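## Task

Scene 2: put the yellow wire down on its own, at least a hand's width away from all other wires, with no wire left hanging over the table edge (that can count as failure).

## Robot and tools

Robot: two arms, left_arm and right_arm, each with a two-finger gripper. left_arm sits on the +y side of the scene (arm names do not match image sides). Bases, in scene coordinates: left_arm near (-0.003, +0.342, -0.003) m, right_arm near (+0.006, -0.313, -0.006) m, both nearly level. Cameras: cam_high and cam_low on a fixed beam behind the arms, plus cam_left_wrist and cam_right_wrist on the grippers; all images are 896x504.

Frames. Scene frame: origin at table-top height, halfway between the arms, a few cm behind the near table edge; +x points out over the table, +z up. Fixed cameras and the table use it. Each arm reports its gripper pose (end_effector_position in metres, end_effector_quat_wxyz), velocities and Hand target in its own base frame, and all offsets you send for an arm are along that arm's base axes, rotating about the Hand target's position. A gripper's fingers extend along its +z and open/close along its y. end_effector_position is the point between the pads, roughly 1 cm behind the tips. Printed positions can be off by a few cm, more at long reach.

Row layout (used by both execute_actions and move): 14 numbers, each in [-1, 1]: left_arm dx, dy, dz, rx, ry, rz, opening, then the same seven for right_arm. Both arms are always included. dx..rz are an offset, not a pose: measured from that arm's Hand target at the start of the action or move, never from the previous row. Scale: 1.0 = 0.6 m for dx/dy/dz and 180 degrees for rotation; rx, ry, rz form one rotation vector. A translation longer than 1.0 gets shortened. Opening is absolute, not an offset: +1 fully open (0.093 m gap), -1 closed. Sending 0 for an arm's six pose numbers re-requests its current Hand target; to leave a gripper unchanged, resend its present opening (0 means half-open, not 'no change').

execute_actions: actions = a list of actions; each action is a list of up to 15 rows, one per 1/30 s step (a short list repeats its last row). Repeating an offset in a new action moves further. cameras: list of names, ["all"], or []; by default images come only when actions is empty. An empty actions list shows the full state, scene number and task.

move: target = one row or a list of up to 15 rows, all offsets from the same starting Hand targets. speed: m/s, 0.002 to 2.9 (default 0.25), one value or one per target; turning is capped at twice that in rad/s. blend: corner rounding in m per target, 0 = stop at each. opening_speed: rate of the opening change per second on the -1..+1 scale, at least 0.2. grip_force: newtons per pad, 10 to 50, one value or one per arm; it persists, and lower force closes slowly. blocking=false returns after about 0.5 s while motion continues. The whole move is limited to 10 s. Paths ignore obstacles and the other arm. The result adds a 'move:' line: done, off_target, moving, held or fault, plus limits=paced (pose clipped) or limits=held (steps withheld).

wait: seconds 0 to 10; arms hold their last command, a running move keeps going. stop: brakes a running move. zoom_image: camera name and region [x0, y0, x1, y1] in pixels from the top-left, at most 504x504, only on a camera from the latest images. finished_scene: scene = 1 or 2; irreversible, call nothing after it in that reply. Scene 1 is practice and may be skipped, but damage done there still costs.

Reading results. Hand target is the last commanded pose after clipping; the gripper often rests short of it, so check position and tilt after each move and send the missing distance. Orientation commands are clipped to within 40 degrees of the measured orientation each step. grip_measured: +1 open, -1 closed; pads meet near -0.94, and each mm of object width adds about 0.0208. It may read up to 0.02 high. A reading below -0.94 does not prove you hold something thin. To hold, keep sending the closing value; to release, send well above the object's width reading. Joint positions end with the opening in metres. Joint torques include arm weight; numbers 1-3 wrap at ±28 N m. Motor temperatures: 75 °C gives MOTOR HOT, 90 °C folds that arm for the rest of the scene, 100 °C makes it drop. Joint ranges (rad): waist -2.618..3.054, shoulder 0..3.142, elbow 0..3.142 (straight 2.901), wrist pitch and yaw -1.571..1.571, wrist roll -2.094..2.094.

Avoid: dropping the wire or releasing it while it moves; fast or deep moves into the table or objects (harder contact the faster and the further past the surface); touching the bar, plate (tops up to ~3 cm above the table) and rail behind the table; arms or grippers bumping each other, or one gripper closing on the other's fingers; strain on wrist camera cables; paths passing near an arm's own base; long stretched holds that overheat motors; any wire ending off or hanging over the table edge. An arm stopped against something keeps pressing until commanded back. Objects may occasionally be nudged. Time counts, including thinking, so finish promptly once the wire lies apart and stays there.

Each tool is called as name(argument=value, ...), one argument or row to a line, values as JSON.

## Session

execute_actions(
  actions=[],
)

zoom_image(
  camera="cam_high",
  region=[360, 80, 640, 240],
)

Scene clock: 0.00 s.
left_arm: end_effector_position=(+0.3754, -0.0005, +0.4011) grip_measured=+1.000 end_effector_quat_wxyz=(+0.706, +0.000, +0.709, -0.002) | right_arm: end_effector_position=(+0.3245, +0.3107, +0.2714) grip_measured=-0.935 end_effector_quat_wxyz=(+0.475, -0.493, +0.585, +0.435)
Joint positions: left_arm=[0 1.047 1.047 -0.004 0.003 -0.004 0.093] | right_arm=[0.449 1.57 1.11 0.154 -0.97 -0.214 0]
Joint velocities: within noise
Joint torques (N m): no reading
Motor temperatures (°C): left_arm=[29 31 31 30 26 27 27] | right_arm=[26 33 33 33 31 30 28]
Heat: left arm: 31 °C; right arm: 33 °C.
Hand target: left_arm +0.3732, +0.0006, +0.4097; +0.713, -0.001, +0.701, +0.001 | right_arm +0.3245, +0.3101, +0.2773; +0.481, -0.495, +0.579, +0.433
Tool commands: left_gripper/opening=+1.0 right_gripper/opening=-0.941665

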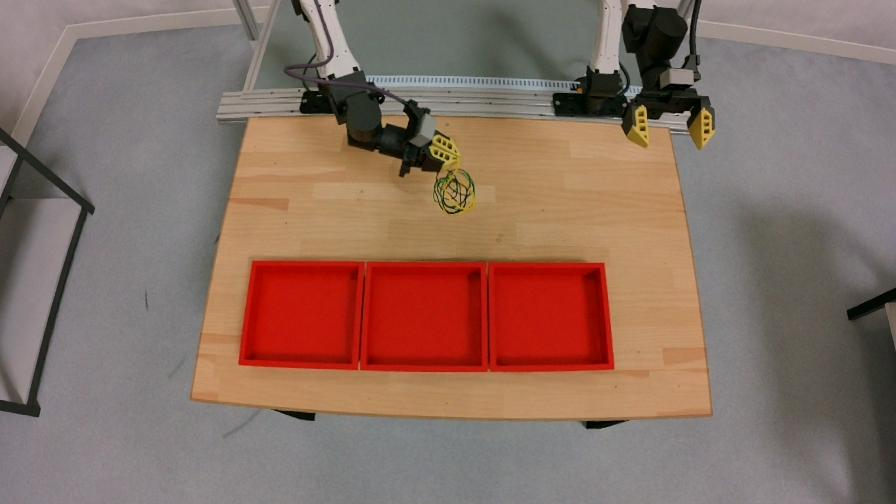

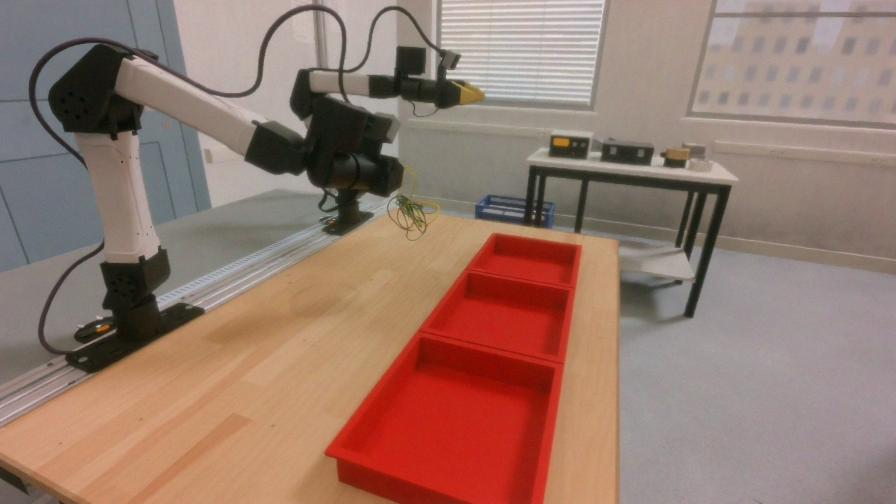

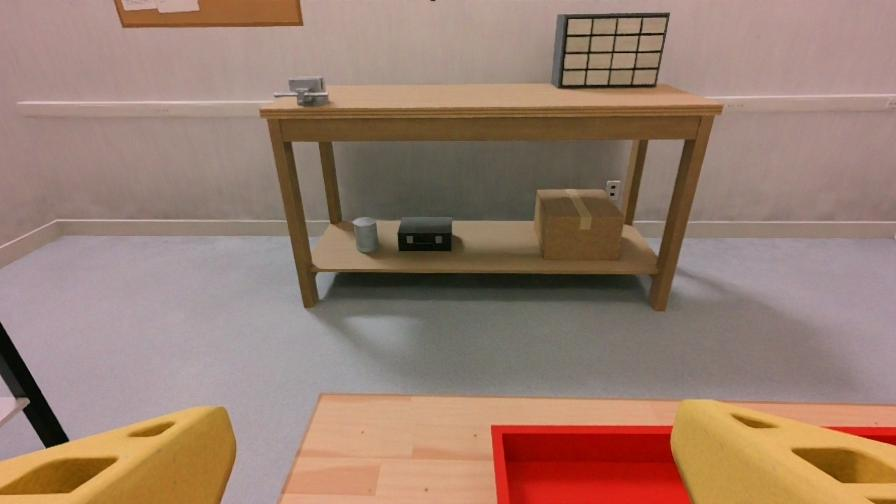

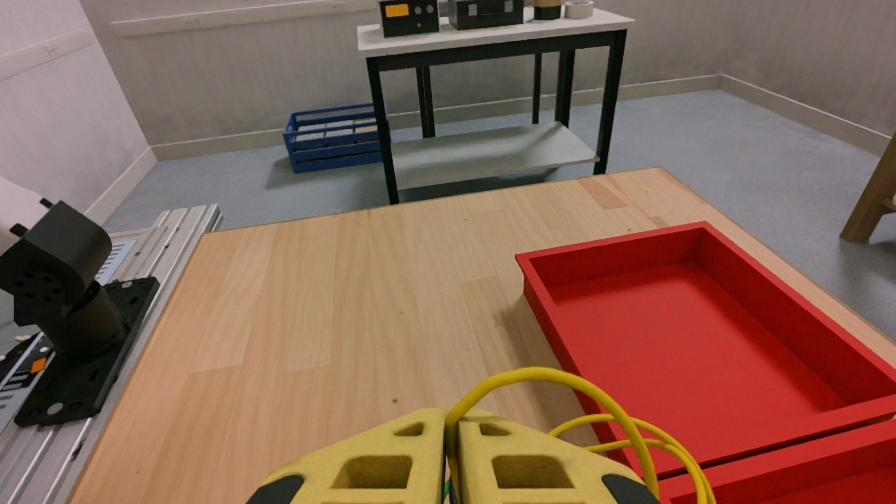

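Scaled by 1.800.

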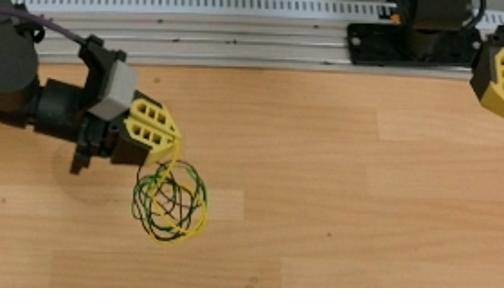

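move(
  target=[-0.077,-0.24,-0.4,0.1286,0.257,-0.275,1,0,0.1,-0.286,0,0,0,-1],
  cameras=["cam_high","cam_left_wrist"],
  speed=0.2,
)

zoom_image(
  camera="cam_left_wrist",
  region=[350, 0, 790, 380],
)

Scene clock: 15.17 s.
left_arm: end_effector_position=(+0.3235, -0.1378, +0.1589) grip_measured=+1.000 end_effector_quat_wxyz=(+0.307, +0.404, +0.848, -0.151) | right_arm: end_effector_position=(+0.3230, +0.3695, +0.1077) grip_measured=-0.988 end_effector_quat_wxyz=(+0.473, -0.499, +0.581, +0.436)
Joint positions: left_arm=[-0.203 1.382 1.052 -0.67 0.427 0.559 0.093] | right_arm=[0.593 2.021 0.897 0.861 -0.844 -0.163 0]
Joint torques (N m): left_arm=[-0.69 -4.77 11.82 0.95 0.28 0.14] | right_arm=[0.35 -7.64 5.41 2.36 0.14 0.18]
Motor temperatures (°C): left_arm=[29 32 35 35 26 27 27] | right_arm=[26 35 35 36 31 30 28]
Heat: left arm: 35 °C; right arm: 36 °C.
Hand target: left_arm +0.3270, -0.1434, +0.1698; +0.314, +0.418, +0.838, -0.155 | right_arm +0.3244, +0.3701, +0.1058; +0.481, -0.495, +0.579, +0.433
Off the commanded pose: left_arm 0.013 m, 2 deg | right_arm 0.002 m, 1 deg.
move: off_target (left_arm)
Images, in order (width x height): cam_high 896x504, cam_left_wrist 896x504.

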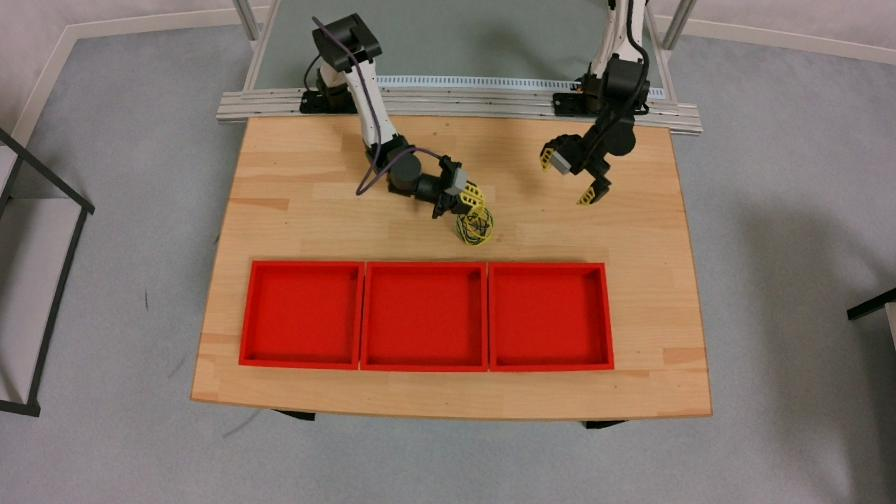

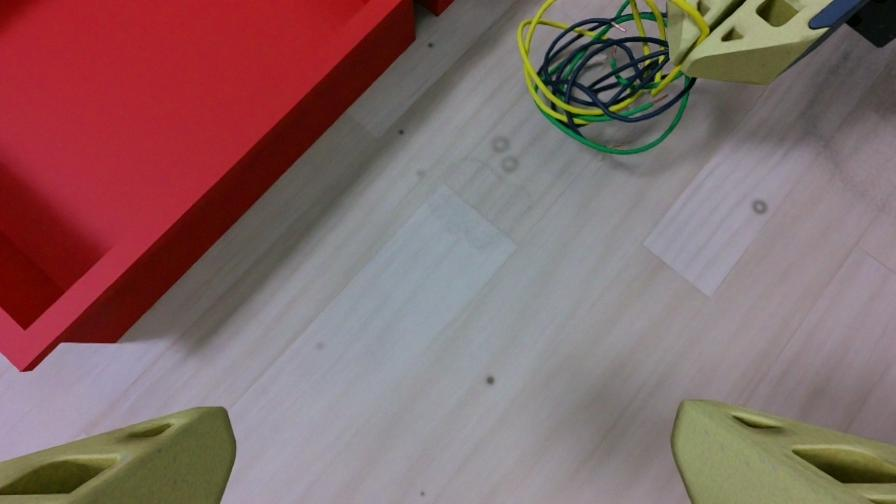

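Scaled by 1.145.

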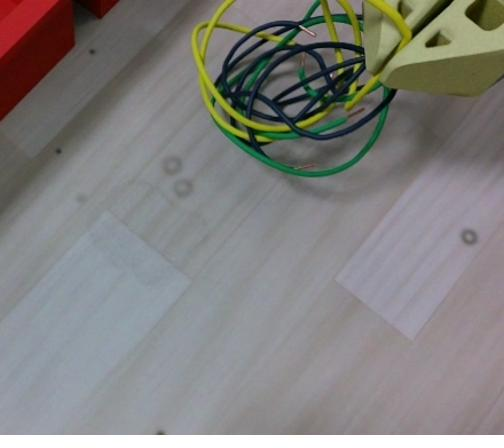

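move(
  target=[-0.052,-0.201,-0.158,-0.088,-0.068,0,-0.3,0,0,0,0,0,0,-1],
  cameras=["cam_left_wrist"],
  speed=0.2,
)

Scene clock: 85.87 s.
left_arm: end_effector_position=(+0.2951, -0.2617, +0.0745) grip_measured=-0.298 end_effector_quat_wxyz=(+0.443, +0.387, +0.778, -0.223) | right_arm: end_effector_position=(+0.3230, +0.3695, +0.1077) grip_measured=-0.988 end_effector_quat_wxyz=(+0.473, -0.499, +0.581, +0.436)
Joint positions: left_arm=[-0.61 1.543 0.519 0.469 0.273 0.161 0.031] | right_arm=[0.593 2.021 0.897 0.861 -0.844 -0.163 0]
Joint torques (N m): left_arm=[-0.81 -4.83 5.09 2.17 -0.15 -0.12] | right_arm=[0.36 -7.6 5.37 2.37 0.18 0.14]
Motor temperatures (°C): left_arm=[29 34 47 34 26 27 27] | right_arm=[26 42 35 49 31 30 29]
Heat: left arm: 47 °C; right arm: 49 °C.
Hand target: left_arm +0.2958, -0.2640, +0.0749; +0.456, +0.385, +0.771, -0.223 | right_arm +0.3244, +0.3701, +0.1058; +0.481, -0.495, +0.579, +0.433
Off the commanded pose: left_arm 0.002 m, 2 deg | right_arm 0.002 m, 1 deg.
move: done
Images, in order (width x height): cam_left_wrist 896x504.

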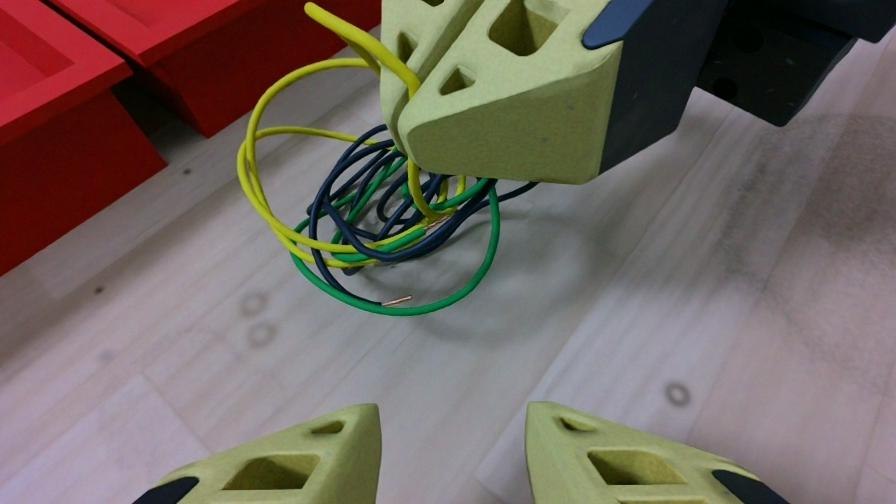

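move(
  target=[0.072,-0.118,-0.076,0,0,0,-0.3,0,0,0,0,0,0,-1],
  cameras=["cam_left_wrist"],
  speed=0.12,
)

Scene clock: 109.03 s.
left_arm: end_effector_position=(+0.3341, -0.3256, +0.0354) grip_measured=-0.298 end_effector_quat_wxyz=(+0.456, +0.385, +0.768, -0.232) | right_arm: end_effector_position=(+0.3372, +0.3605, +0.1063) grip_measured=-0.988 end_effector_quat_wxyz=(+0.483, -0.484, +0.597, +0.420)
Joint positions: left_arm=[-0.698 1.937 0.724 0.705 0.207 0.11 0.031] | right_arm=[0.569 2.022 0.897 0.861 -0.81 -0.158 0]
Joint torques (N m): left_arm=[-1.87 -5.37 9.44 1.65 -0.34 -0.12] | right_arm=[2.26 -7.8 5.33 2.39 -0.15 0.14]
Motor temperatures (°C): left_arm=[29 34 42 41 26 27 27] | right_arm=[26 42 35 51 31 30 29]
Heat: left arm: 42 °C; right arm: 51 °C.
Hand target: left_arm +0.3389, -0.3349, +0.0293; +0.456, +0.385, +0.771, -0.224 | right_arm +0.3246, +0.3700, +0.1057; +0.481, -0.495, +0.579, +0.433
Off the commanded pose: left_arm 0.012 m, 1 deg | right_arm 0.016 m, 3 deg.
move: off_target (left_arm, right_arm)
Images, in order (width x height): cam_left_wrist 896x504.

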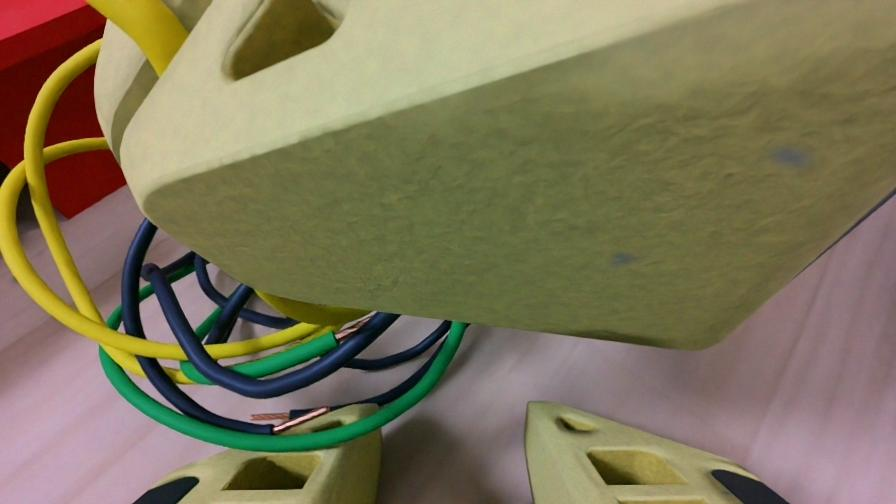

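move(
  target=[
    [-0.054,0.068,0.05,0,0,0,-0.3,0,0,0,0,0,0,-1],
    [-0.051,0.07,0.03,-0.065,-0.052,0,-0.3,0,0,0,0,0,0,-1],
  ],
  blend=0.02,
  cameras=["cam_left_wrist","cam_low"],
  speed=0.12,
)

zoom_image(
  camera="cam_low",
  region=[340, 170, 500, 300],
)

Scene clock: 134.07 s.
left_arm: end_effector_position=(+0.3054, -0.2962, +0.0428) grip_measured=-0.298 end_effector_quat_wxyz=(+0.538, +0.361, +0.713, -0.269) | right_arm: end_effector_position=(+0.3259, +0.3701, +0.1065) grip_measured=-0.988 end_effector_quat_wxyz=(+0.476, -0.493, +0.588, +0.429)
Joint positions: left_arm=[-0.672 1.999 0.455 1.255 0.249 0.079 0.031] | right_arm=[0.597 2.022 0.897 0.861 -0.816 -0.158 0]
Joint torques (N m): left_arm=[0.81 -6.31 2.95 2.35 -0.05 -0.11] | right_arm=[-0.03 -7.84 5.24 2.36 -0.11 0.11]
Heat: left arm: 41 °C; right arm: 53 °C.
Hand target: left_arm +0.3083, -0.2929, +0.0473; +0.554, +0.354, +0.704, -0.269 | right_arm +0.3245, +0.3701, +0.1057; +0.481, -0.495, +0.579, +0.433
Off the commanded pose: left_arm 0.006 m, 2 deg | right_arm 0.002 m, 1 deg.
move: done
Images, in order (width x height): cam_low 896x504, cam_left_wrist 896x504.

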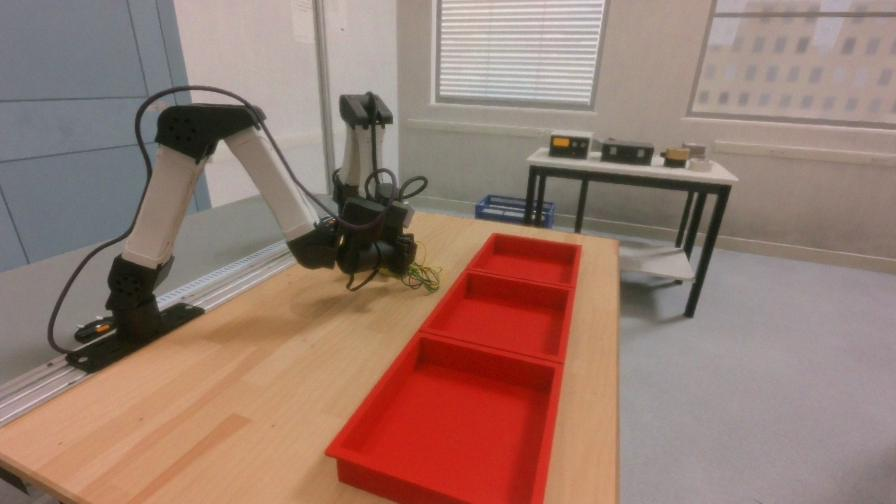

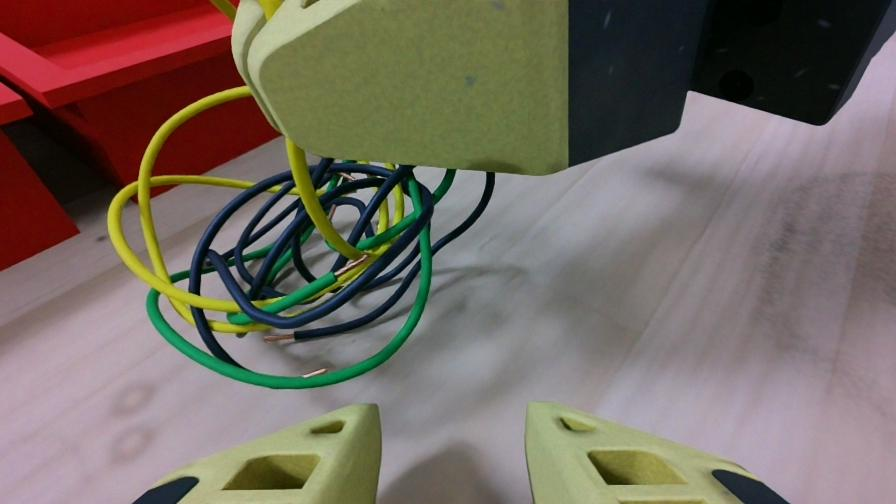

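Scaled by 3.150.

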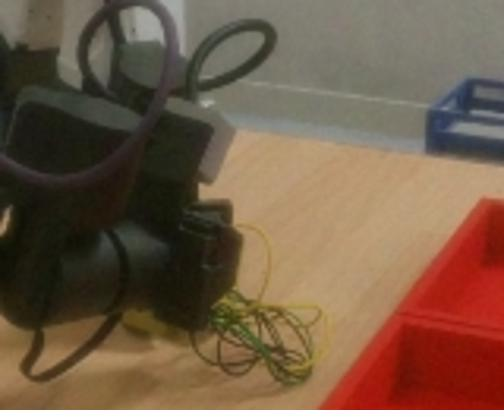

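move(
  target=[
    [0.013,0.01,0,0,0,0,-0.48,0,0,0,0,0,0,-1],
    [0.078,-0.072,-0.03,0,0,0,-0.48,0,0,0,0,0,0,-1],
  ],
  cameras=["cam_left_wrist"],
  blend=0.01,
  speed=0.1,
)

Scene clock: 156.57 s.
left_arm: end_effector_position=(+0.3527, -0.3342, +0.0440) grip_measured=-0.478 end_effector_quat_wxyz=(+0.565, +0.355, +0.690, -0.280) | right_arm: end_effector_position=(+0.3276, +0.3688, +0.1067) grip_measured=-0.988 end_effector_quat_wxyz=(+0.478, -0.492, +0.589, +0.428)
Joint positions: left_arm=[-0.669 2.168 0.697 1.259 0.26 0.07 0.022] | right_arm=[0.593 2.022 0.897 0.862 -0.815 -0.158 0]
Joint torques (N m): left_arm=[-0.91 -6.91 6.11 1.57 -0.34 -0.05] | right_arm=[0.28 -7.9 5.37 2.32 -0.09 0.16]
Heat: left arm: 45 °C; right arm: 54 °C.
Hand target: left_arm +0.3553, -0.3361, +0.0295; +0.554, +0.353, +0.704, -0.269 | right_arm +0.3244, +0.3701, +0.1057; +0.481, -0.495, +0.579, +0.433
Off the commanded pose: left_arm 0.015 m, 2 deg | right_arm 0.004 m, 1 deg.
move: off_target (left_arm); blend cut to 0 m at target 1
Images, in order (width x height): cam_left_wrist 896x504.

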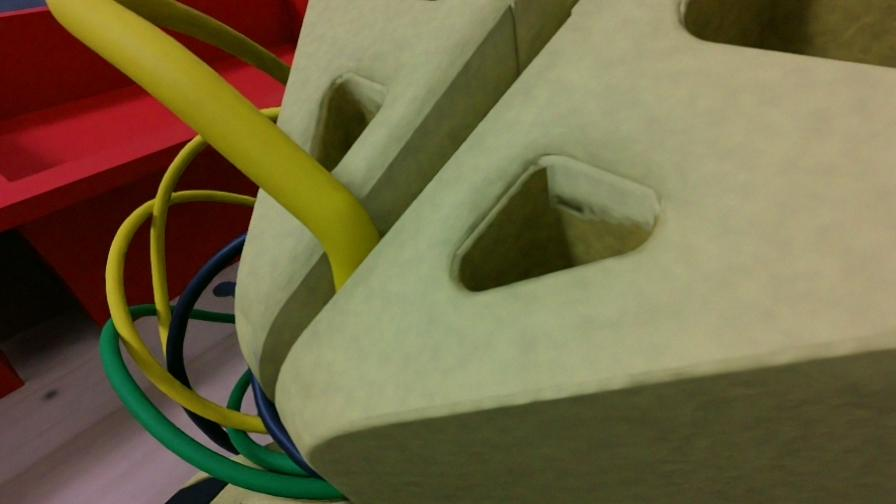

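move(
  target=[
    [0,0,0,0,0,0,-1,0,0,0,0,0,0,-1],
    [-0.07,0.085,0.03,0,0,0,-1,0,0,0,0,0,0,-1],
  ],
  cameras=["cam_left_wrist"],
  speed=0.1,
)

Scene clock: 166.07 s.
left_arm: end_effector_position=(+0.3124, -0.2893, +0.0365) grip_measured=-0.986 end_effector_quat_wxyz=(+0.539, +0.352, +0.715, -0.274) | right_arm: end_effector_position=(+0.3269, +0.3694, +0.1070) grip_measured=-0.988 end_effector_quat_wxyz=(+0.478, -0.493, +0.588, +0.428)
Joint positions: left_arm=[-0.638 2.044 0.459 1.301 0.278 0.067 0] | right_arm=[0.595 2.022 0.897 0.864 -0.816 -0.158 0]
Joint torques (N m): left_arm=[0.79 -10.13 2.06 1.97 -0.02 0.11] | right_arm=[0.34 -7.64 5.35 2.37 -0.05 0.09]
Motor temperatures (°C): left_arm=[29 37 38 43 26 27 27] | right_arm=[26 43 36 55 31 30 29]
Heat: left arm: 43 °C; right arm: 55 °C.
Hand target: left_arm +0.3132, -0.2851, +0.0475; +0.554, +0.353, +0.704, -0.269 | right_arm +0.3246, +0.3700, +0.1057; +0.481, -0.495, +0.579, +0.433
Off the commanded pose: left_arm 0.012 m, 2 deg | right_arm 0.003 m, 1 deg.
move: off_target (left_arm)
Images, in order (width x height): cam_left_wrist 896x504.

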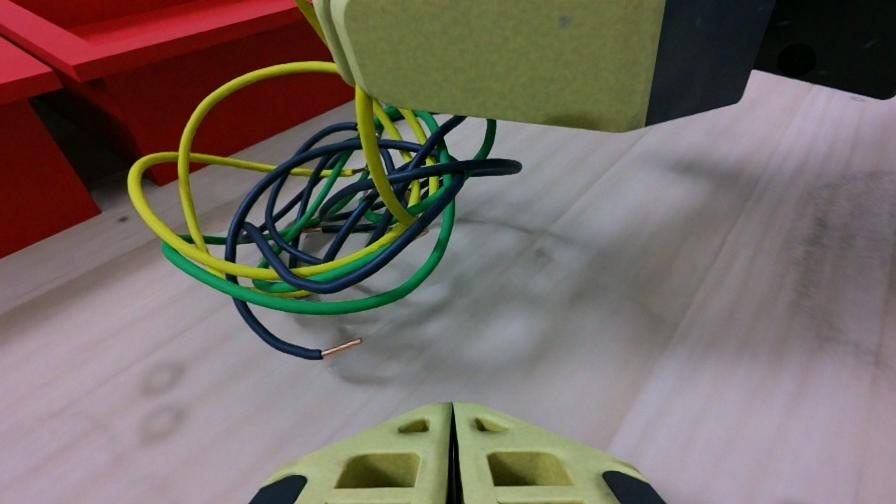

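move(
  target=[
    [0.061,0.055,0,0,0,0,-0.4,0,0,0,0,0,0,-1],
    [0.102,-0.002,-0.02,0,0,0,-0.4,0,0,0,0,0,0,-1],
  ],
  cameras=["cam_left_wrist"],
  speed=0.1,
)

Scene clock: 190.17 s.
left_arm: end_effector_position=(+0.3693, -0.2847, +0.0415) grip_measured=-0.402 end_effector_quat_wxyz=(+0.558, +0.354, +0.698, -0.278) | right_arm: end_effector_position=(+0.3269, +0.3694, +0.1070) grip_measured=-0.988 end_effector_quat_wxyz=(+0.478, -0.493, +0.588, +0.428)
Joint positions: left_arm=[-0.513 2.133 0.641 1.246 0.407 0.107 0.026] | right_arm=[0.595 2.022 0.897 0.864 -0.816 -0.158 0]
Joint torques (N m): left_arm=[-0.44 -7.6 6.3 1.56 -0.22 0.01] | right_arm=[0.21 -7.77 5.15 2.37 -0.1 0.15]
Motor temperatures (°C): left_arm=[29 40 37 44 26 27 28] | right_arm=[26 43 36 55 31 30 29]
Heat: left arm: 44 °C; right arm: 55 °C.
Hand target: left_arm +0.3744, -0.2863, +0.0354; +0.554, +0.354, +0.704, -0.269 | right_arm +0.3246, +0.3700, +0.1057; +0.481, -0.495, +0.579, +0.433
Off the commanded pose: left_arm 0.008 m, 1 deg | right_arm 0.003 m, 1 deg.
move: done
Images, in order (width x height): cam_left_wrist 896x504.

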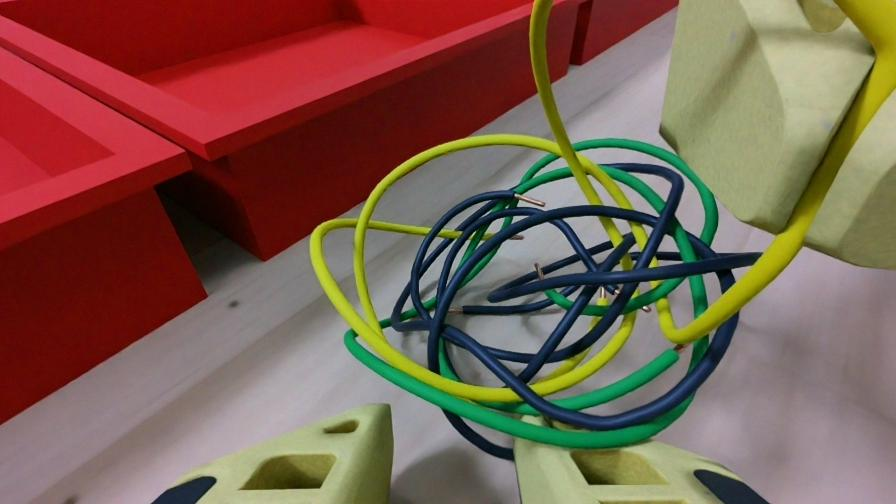

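move(
  target=[
    [0.008,-0.009,-0.007,0,0,0,-0.4,0,0,0,0,0,0,-1],
    [0.008,-0.009,-0.007,0,0,0,-1,0,0,0,0,0,0,-1],
    [-0.04,0.09,0,0,0,0,-1,0,0,0,0,0,0,-1],
  ],
  cameras=["cam_left_wrist"],
  speed=0.1,
)

Scene clock: 199.53 s.
left_arm: end_effector_position=(+0.3541, -0.2390, +0.0387) grip_measured=-0.986 end_effector_quat_wxyz=(+0.558, +0.348, +0.700, -0.279) | right_arm: end_effector_position=(+0.3269, +0.3694, +0.1070) grip_measured=-0.988 end_effector_quat_wxyz=(+0.478, -0.493, +0.588, +0.428)
Joint positions: left_arm=[-0.4 2.098 0.498 1.343 0.511 0.125 0] | right_arm=[0.595 2.022 0.897 0.864 -0.816 -0.158 0]
Joint torques (N m): left_arm=[1.01 -9.24 1.29 1.62 -0.02 0.19] | right_arm=[0.12 -7.86 5.41 2.27 -0.11 0.1]
Motor temperatures (°C): left_arm=[29 40 37 44 26 27 28] | right_arm=[26 43 36 56 31 30 29]
Heat: left arm: 44 °C; right arm: 56 °C.
Hand target: left_arm +0.3504, -0.2322, +0.0353; +0.554, +0.353, +0.704, -0.269 | right_arm +0.3246, +0.3700, +0.1057; +0.481, -0.495, +0.579, +0.433
Off the commanded pose: left_arm 0.008 m, 2 deg | right_arm 0.003 m, 1 deg.
move: done; target 2's new opening was sent with left_arm's hand 0.012 m and 2 deg from that target
Images, in order (width x height): cam_left_wrist 896x504.

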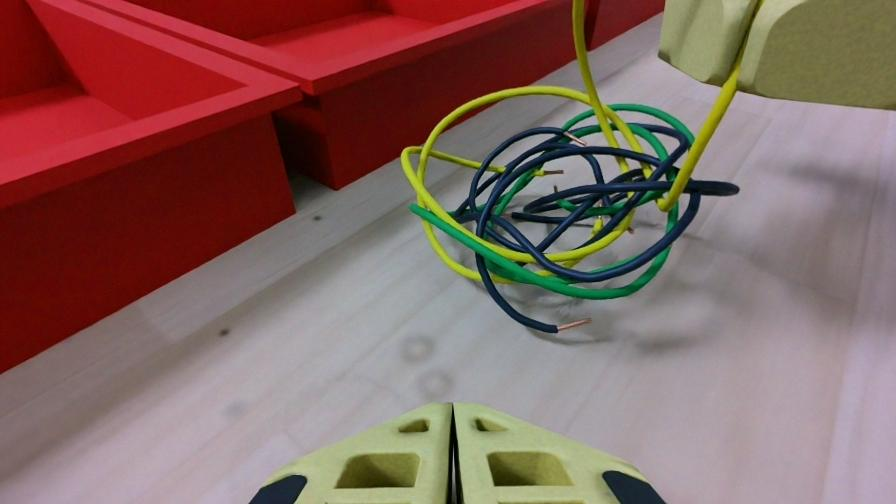

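move(
  target=[0.022,-0.075,0.03,0.11,0.085,0,-0.4,0,0,0,0,0,0,-1],
  cameras=["cam_left_wrist"],
  speed=0.12,
)

Scene clock: 232.13 s.
left_arm: end_effector_position=(+0.3590, -0.2738, +0.0354) grip_measured=-0.402 end_effector_quat_wxyz=(+0.372, +0.396, +0.816, -0.197) | right_arm: end_effector_position=(+0.3269, +0.3694, +0.1070) grip_measured=-0.988 end_effector_quat_wxyz=(+0.478, -0.493, +0.588, +0.428)
Joint positions: left_arm=[-0.541 1.848 0.85 0.257 0.3 0.23 0.026] | right_arm=[0.595 2.022 0.897 0.864 -0.816 -0.158 0]
Joint torques (N m): left_arm=[-0.69 -11.69 8.9 1.18 -0.15 0.11] | right_arm=[0.23 -7.68 5.37 2.33 -0.13 0.13]
Motor temperatures (°C): left_arm=[29 45 36 45 26 27 28] | right_arm=[26 44 36 57 31 30 29]
Heat: left arm: 45 °C; right arm: 57 °C.
Hand target: left_arm +0.3636, -0.2773, +0.0534; +0.387, +0.405, +0.807, -0.188 | right_arm +0.3246, +0.3700, +0.1057; +0.481, -0.495, +0.579, +0.433
Off the commanded pose: left_arm 0.019 m, 2 deg | right_arm 0.003 m, 1 deg.
move: off_target (left_arm)
Images, in order (width x height): cam_left_wrist 896x504.

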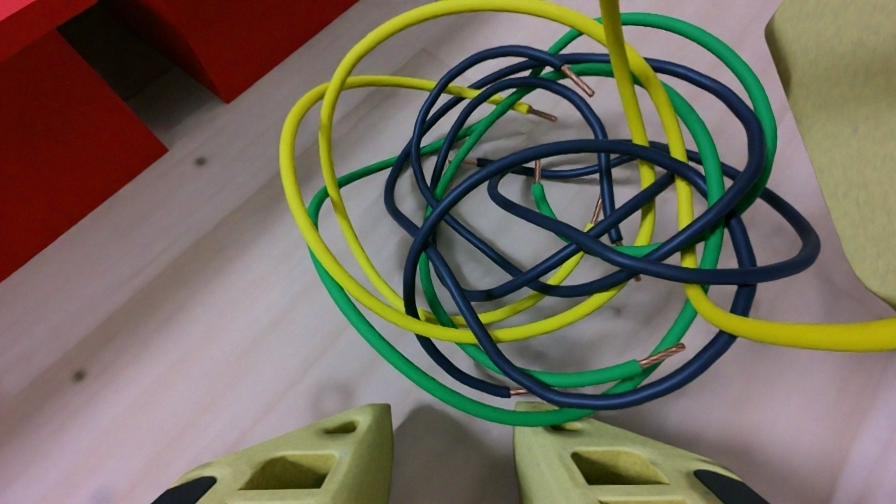

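move(
  target=[
    [0.022,-0.018,-0.028,0,0,0,-0.4,0,0,0,0,0,0,-1],
    [0.022,-0.018,-0.028,0,0,0,-1,0,0,0,0,0,0,-1],
  ],
  cameras=["cam_left_wrist"],
  speed=0.1,
)

Scene clock: 252.13 s.
left_arm: end_effector_position=(+0.3705, -0.2810, +0.0351) grip_measured=-0.986 end_effector_quat_wxyz=(+0.377, +0.396, +0.815, -0.192) | right_arm: end_effector_position=(+0.3269, +0.3694, +0.1070) grip_measured=-0.988 end_effector_quat_wxyz=(+0.478, -0.493, +0.588, +0.428)
Joint positions: left_arm=[-0.547 1.889 0.901 0.255 0.286 0.231 0] | right_arm=[0.595 2.022 0.897 0.864 -0.816 -0.158 0]
Joint torques (N m): left_arm=[-0.83 -7.17 9.02 1.63 -0.08 0.09] | right_arm=[0.21 -7.76 5.34 2.39 -0.08 0.16]
Motor temperatures (°C): left_arm=[29 46 39 43 26 27 28] | right_arm=[26 44 36 58 31 30 29]
Heat: left arm: 46 °C; right arm: 58 °C.
Hand target: left_arm +0.3767, -0.2881, +0.0366; +0.387, +0.405, +0.807, -0.188 | right_arm +0.3246, +0.3700, +0.1057; +0.481, -0.495, +0.579, +0.433
Off the commanded pose: left_arm 0.010 m, 2 deg | right_arm 0.003 m, 1 deg.
move: done
Images, in order (width x height): cam_left_wrist 896x504.

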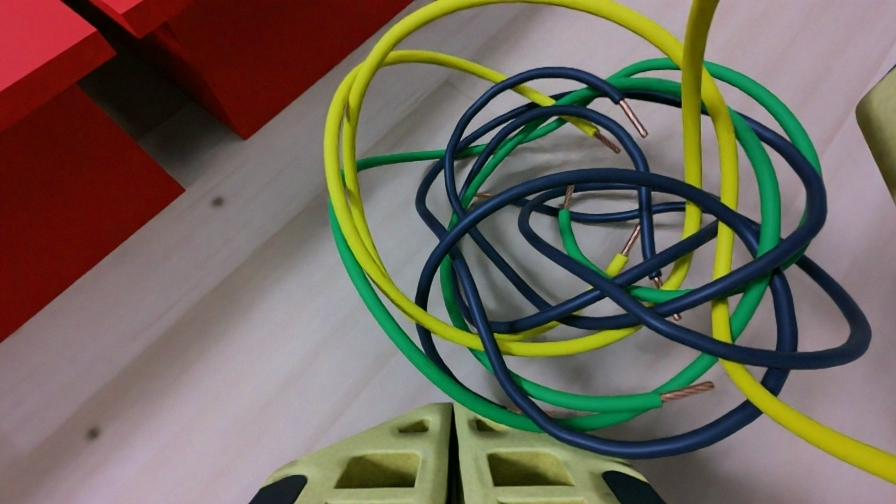

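move(
  target=[
    [0.0,0.0,0.0,0,0,0,-0.4,0,0,0,0,0,0,-1],
    [0.02,-0.022,-0.035,0,0,0,-0.4,0,0,0,0,0,0,-1],
  ],
  cameras=["cam_left_wrist"],
  speed=0.1,
)

Scene clock: 266.73 s.
left_arm: end_effector_position=(+0.3863, -0.2995, +0.0353) grip_measured=-0.402 end_effector_quat_wxyz=(+0.400, +0.402, +0.799, -0.201) | right_arm: end_effector_position=(+0.3271, +0.3692, +0.1070) grip_measured=-0.988 end_effector_quat_wxyz=(+0.478, -0.492, +0.588, +0.428)
Joint positions: left_arm=[-0.559 1.964 0.959 0.329 0.296 0.231 0.026] | right_arm=[0.594 2.022 0.897 0.864 -0.816 -0.158 0]
Joint torques (N m): left_arm=[-0.87 -5.19 8.28 1.55 -0.23 0] | right_arm=[0.2 -7.77 5.27 2.36 -0.07 0.11]
Motor temperatures (°C): left_arm=[29 46 41 44 26 27 28] | right_arm=[26 44 36 59 31 30 29]
Heat: left arm: 46 °C; right arm: 59 °C.
Hand target: left_arm +0.3888, -0.3013, +0.0155; +0.387, +0.405, +0.807, -0.188 | right_arm +0.3245, +0.3700, +0.1057; +0.481, -0.495, +0.579, +0.433
Off the commanded pose: left_arm 0.020 m, 2 deg | right_arm 0.003 m, 1 deg.
move: off_target (left_arm)
Images, in order (width x height): cam_left_wrist 896x504.

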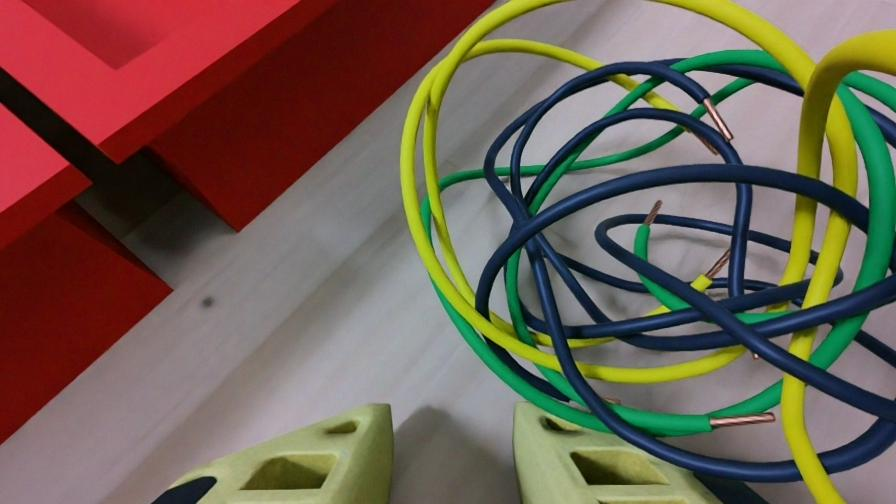

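move(
  target=[
    [-0.04,0.018,0.058,0,0,0,-0.4,0,0,0,0,0,0,-1],
    [-0.008,-0.025,0.023,0,0,0,-0.4,0,0,0,0,0,0,-1],
  ],
  cameras=["cam_left_wrist"],
  speed=0.1,
)

Scene clock: 287.30 s.
left_arm: end_effector_position=(+0.3785, -0.3073, +0.0361) grip_measured=-0.402 end_effector_quat_wxyz=(+0.384, +0.407, +0.807, -0.190) | right_arm: end_effector_position=(+0.3294, +0.3674, +0.1070) grip_measured=-0.988 end_effector_quat_wxyz=(+0.479, -0.490, +0.590, +0.426)
Joint positions: left_arm=[-0.595 1.951 0.985 0.252 0.255 0.222 0.026] | right_arm=[0.589 2.022 0.897 0.864 -0.815 -0.158 0]
Joint torques (N m): left_arm=[-1.4 -6.05 9.24 1.75 -0.19 -0.15] | right_arm=[0.8 -7.8 5.31 2.41 -0.1 0.09]
Motor temperatures (°C): left_arm=[29 43 41 45 26 27 28] | right_arm=[26 44 36 60 31 30 29]
Heat: left arm: 45 °C; right arm: 60 °C.
Hand target: left_arm +0.3841, -0.3163, +0.0294; +0.387, +0.404, +0.807, -0.188 | right_arm +0.3245, +0.3700, +0.1057; +0.481, -0.495, +0.579, +0.433
Off the commanded pose: left_arm 0.012 m, 1 deg | right_arm 0.006 m, 2 deg.
move: off_target (left_arm)
Images, in order (width x height): cam_left_wrist 896x504.

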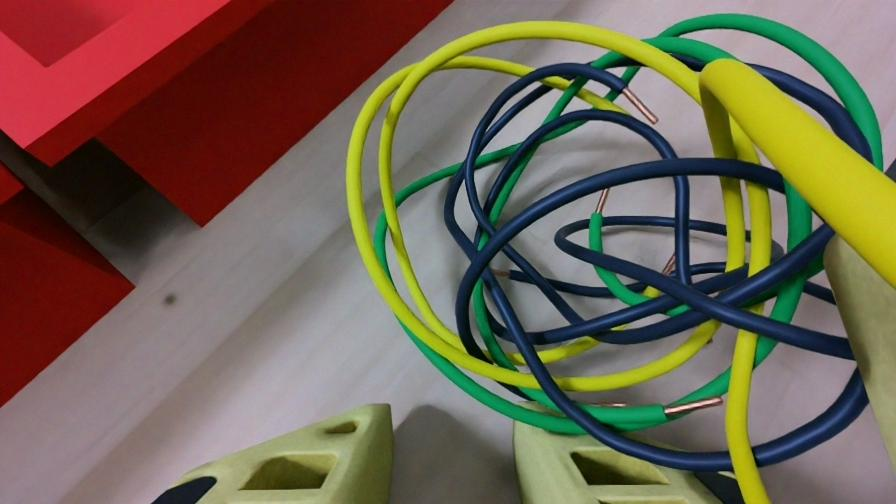

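move(
  target=[
    [0.018,-0.015,0,0,0,0,-0.4,0,0,0,0,0,0,-1],
    [0.018,-0.015,0,0,0,0,-1,0,0,0,0,0,0,-1],
  ],
  cameras=["cam_left_wrist"],
  speed=0.1,
)

Scene clock: 298.17 s.
left_arm: end_effector_position=(+0.3918, -0.3165, +0.0372) grip_measured=-0.986 end_effector_quat_wxyz=(+0.391, +0.407, +0.803, -0.189) | right_arm: end_effector_position=(+0.3381, +0.3618, +0.1060) grip_measured=-0.988 end_effector_quat_wxyz=(+0.486, -0.482, +0.599, +0.415)
Joint positions: left_arm=[-0.597 1.996 1.046 0.252 0.25 0.225 0] | right_arm=[0.575 2.022 0.896 0.864 -0.792 -0.158 0]
Joint torques (N m): left_arm=[-1.5 -6.83 9.76 1.56 -0.18 -0.17] | right_arm=[1.96 -7.92 5.37 2.36 -0.34 0.12]
Motor temperatures (°C): left_arm=[29 43 42 45 26 27 28] | right_arm=[26 45 36 60 31 30 29]
Heat: left arm: 45 °C; right arm: 60 °C.
Hand target: left_arm +0.3949, -0.3252, +0.0295; +0.387, +0.404, +0.807, -0.188 | right_arm +0.3244, +0.3701, +0.1057; +0.481, -0.495, +0.579, +0.433
Off the commanded pose: left_arm 0.012 m, 1 deg | right_arm 0.016 m, 3 deg.
move: off_target (left_arm, right_arm); target 2's new opening was sent with left_arm's hand 0.013 m and 1 deg from that target
Images, in order (width x height): cam_left_wrist 896x504.

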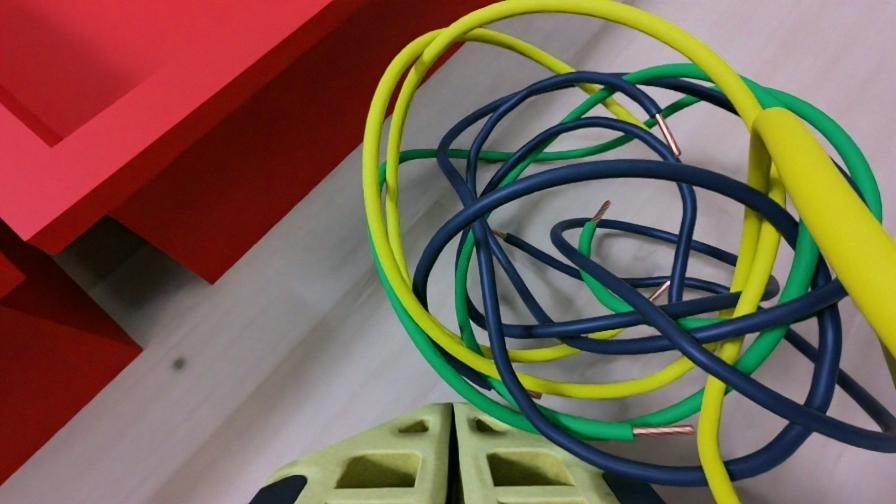

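move(
  target=[-0.025,0.041,0.034,0,0,0,-0.3,0,-0.083,0.03,0,0,0,-1],
  cameras=["cam_left_wrist"],
  speed=0.1,
)

Scene clock: 308.30 s.
left_arm: end_effector_position=(+0.3822, -0.3058, +0.0374) grip_measured=-0.302 end_effector_quat_wxyz=(+0.381, +0.401, +0.811, -0.187) | right_arm: end_effector_position=(+0.3290, +0.3228, +0.1187) grip_measured=-0.988 end_effector_quat_wxyz=(+0.481, -0.487, +0.586, +0.434)
Joint positions: left_arm=[-0.59 1.952 1 0.232 0.249 0.216 0.031] | right_arm=[0.478 1.929 0.805 0.85 -0.931 -0.181 0]
Joint torques (N m): left_arm=[0.84 -13.57 5.39 1.33 0.09 0.07] | right_arm=[-0.25 -10.43 4.89 1.62 -0.15 -0.11]
Motor temperatures (°C): left_arm=[29 44 42 44 26 27 28] | right_arm=[26 45 36 60 31 30 29]
Heat: left arm: 44 °C; right arm: 60 °C.
Hand target: left_arm +0.3799, -0.3006, +0.0498; +0.387, +0.404, +0.807, -0.188 | right_arm +0.3244, +0.3203, +0.1238; +0.481, -0.495, +0.579, +0.433
Off the commanded pose: left_arm 0.014 m, 1 deg | right_arm 0.007 m, 1 deg.
move: off_target (left_arm)
Images, in order (width x height): cam_left_wrist 896x504.

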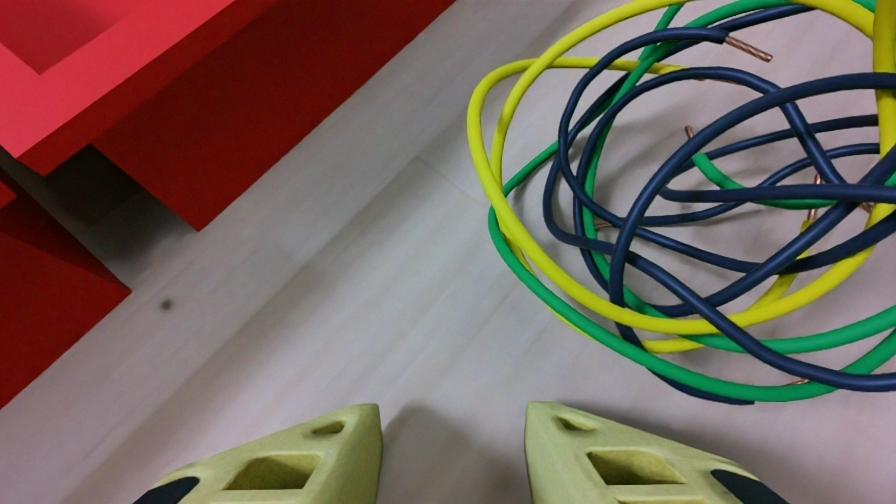

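move(
  target=[-0.133,0.16,0.18,-0.11,-0.085,0,-0.2,0,0.05,0.185,0,0,0,-1],
  cameras=["cam_left_wrist"],
  speed=0.15,
)

zoom_image(
  camera="cam_left_wrist",
  region=[350, 50, 750, 400],
)

Scene clock: 342.33 s.
left_arm: end_effector_position=(+0.2996, -0.2068, +0.1459) grip_measured=-0.202 end_effector_quat_wxyz=(+0.530, +0.354, +0.722, -0.270) | right_arm: end_effector_position=(+0.3238, +0.3494, +0.2174) grip_measured=-0.988 end_effector_quat_wxyz=(+0.469, -0.495, +0.586, +0.438)
Joint positions: left_arm=[-0.367 1.269 0.416 0.505 0.533 0.167 0.036] | right_arm=[0.546 1.709 1.031 0.395 -0.885 -0.172 0]
Joint torques (N m): left_arm=[0.73 -5.85 5.86 2.22 0.06 -0.1] | right_arm=[0.34 -9.94 9.73 1.73 0.12 0.12]
Motor temperatures (°C): left_arm=[29 56 39 44 26 27 28] | right_arm=[26 50 37 54 31 30 29]
Heat: left arm: 56 °C; right arm: 54 °C.
Hand target: left_arm +0.3000, -0.2047, +0.1579; +0.554, +0.354, +0.704, -0.269 | right_arm +0.3246, +0.3502, +0.2347; +0.481, -0.495, +0.579, +0.433
Off the commanded pose: left_arm 0.012 m, 3 deg | right_arm 0.017 m, 2 deg.
move: off_target (left_arm, right_arm)
Images, in order (width x height): cam_left_wrist 896x504.

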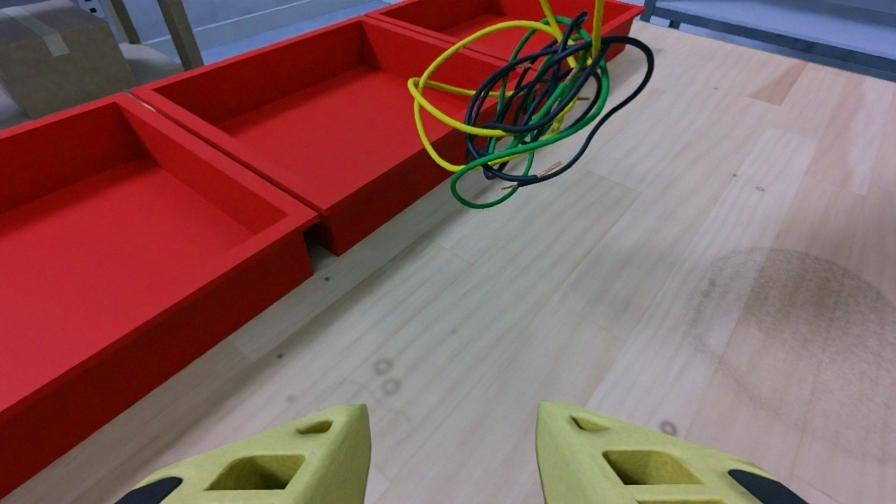

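Scaled by 1.260.

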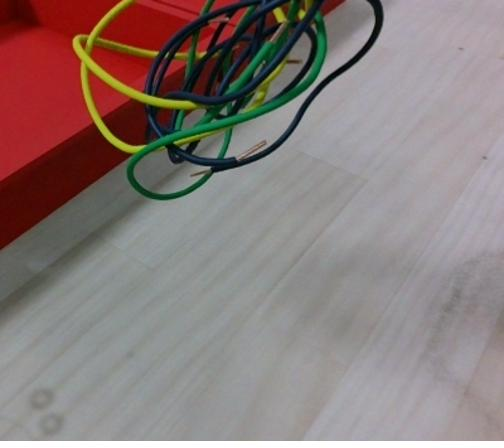

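move(
  target=[0.037,-0.125,-0.015,0,0,0,-0.33,0,0,0,0,0,0,-1],
  cameras=["cam_left_wrist","cam_low"],
  speed=0.12,
)

Scene clock: 372.53 s.
left_arm: end_effector_position=(+0.3115, -0.2713, +0.1287) grip_measured=-0.328 end_effector_quat_wxyz=(+0.523, +0.358, +0.726, -0.267) | right_arm: end_effector_position=(+0.3238, +0.3494, +0.2174) grip_measured=-0.988 end_effector_quat_wxyz=(+0.469, -0.495, +0.586, +0.438)
Joint positions: left_arm=[-0.585 1.511 0.521 0.657 0.327 0.098 0.029] | right_arm=[0.546 1.709 1.031 0.395 -0.885 -0.172 0]
Joint torques (N m): left_arm=[-0.7 -4.79 10.04 2.29 -0.2 -0.11] | right_arm=[0.39 -9.81 9.47 1.71 0.15 0.12]
Motor temperatures (°C): left_arm=[29 46 39 51 26 27 27] | right_arm=[26 49 42 54 31 30 29]
Heat: left arm: 51 °C; right arm: 54 °C.
Hand target: left_arm +0.3222, -0.2797, +0.1488; +0.554, +0.354, +0.704, -0.269 | right_arm +0.3246, +0.3502, +0.2347; +0.481, -0.495, +0.579, +0.433
Off the commanded pose: left_arm 0.024 m, 4 deg | right_arm 0.017 m, 2 deg.
move: off_target (left_arm, right_arm)
Images, in order (width x height): cam_low 896x504, cam_left_wrist 896x504.

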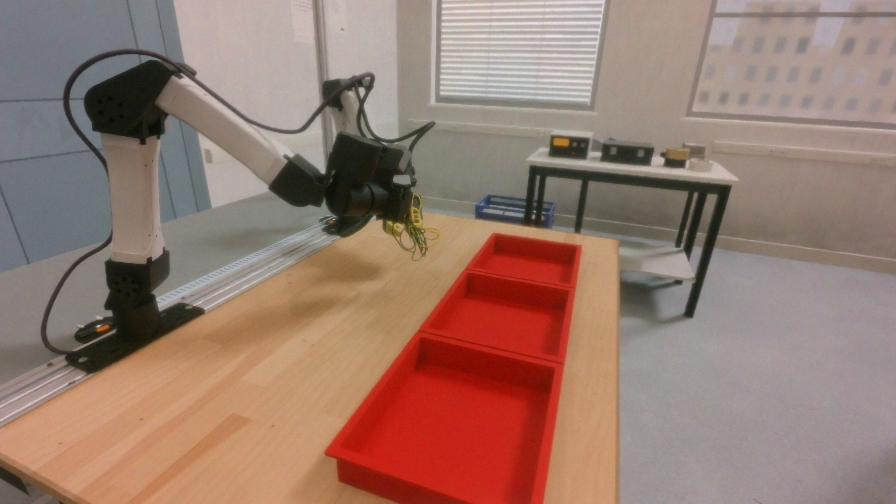

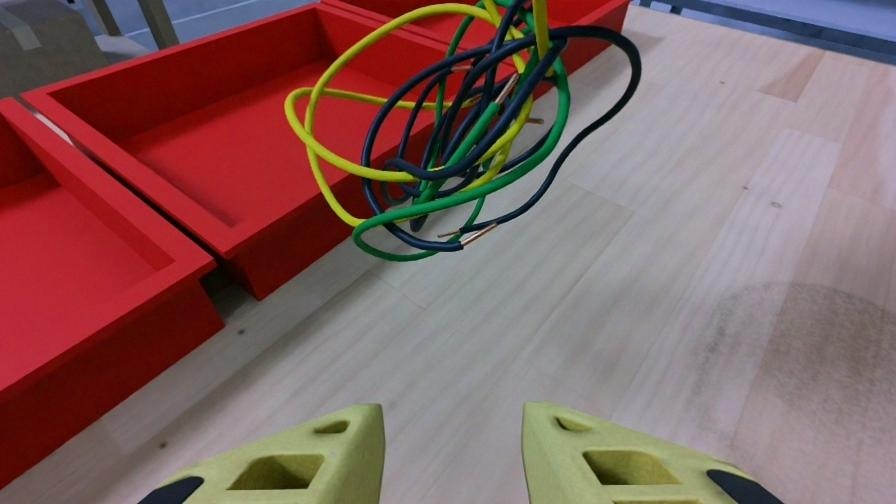

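move(
  target=[0.03,-0.12,0.023,0,0,0,-0.33,0,0,0,0,0,0,-1],
  cameras=["cam_left_wrist"],
  speed=0.12,
)

Scene clock: 387.63 s.
left_arm: end_effector_position=(+0.3342, -0.3463, +0.1570) grip_measured=-0.328 end_effector_quat_wxyz=(+0.549, +0.359, +0.705, -0.272) | right_arm: end_effector_position=(+0.3240, +0.3493, +0.2173) grip_measured=-0.988 end_effector_quat_wxyz=(+0.469, -0.494, +0.587, +0.437)
Joint positions: left_arm=[-0.738 1.691 0.776 0.657 0.186 0.059 0.029] | right_arm=[0.546 1.709 1.031 0.395 -0.884 -0.172 0]
Joint torques (N m): left_arm=[-0.64 -6.68 10.52 1.74 -0.25 -0.13] | right_arm=[0.54 -9.84 9.72 1.73 0.09 0.11]
Heat: left arm: 50 °C; right arm: 54 °C.
Hand target: left_arm +0.3402, -0.3517, +0.1625; +0.554, +0.354, +0.704, -0.269 | right_arm +0.3246, +0.3502, +0.2347; +0.481, -0.495, +0.579, +0.433
Off the commanded pose: left_arm 0.010 m, 1 deg | right_arm 0.017 m, 2 deg.
move: off_target (right_arm)
Images, in order (width x height): cam_left_wrist 896x504.

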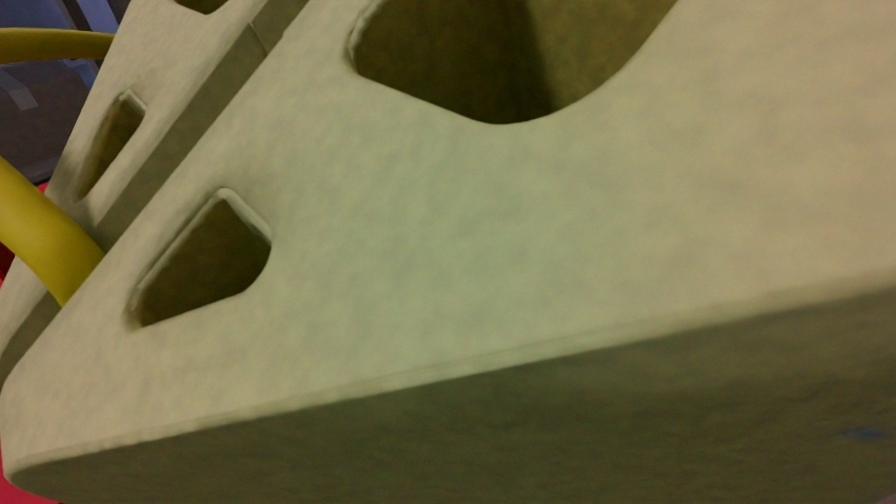

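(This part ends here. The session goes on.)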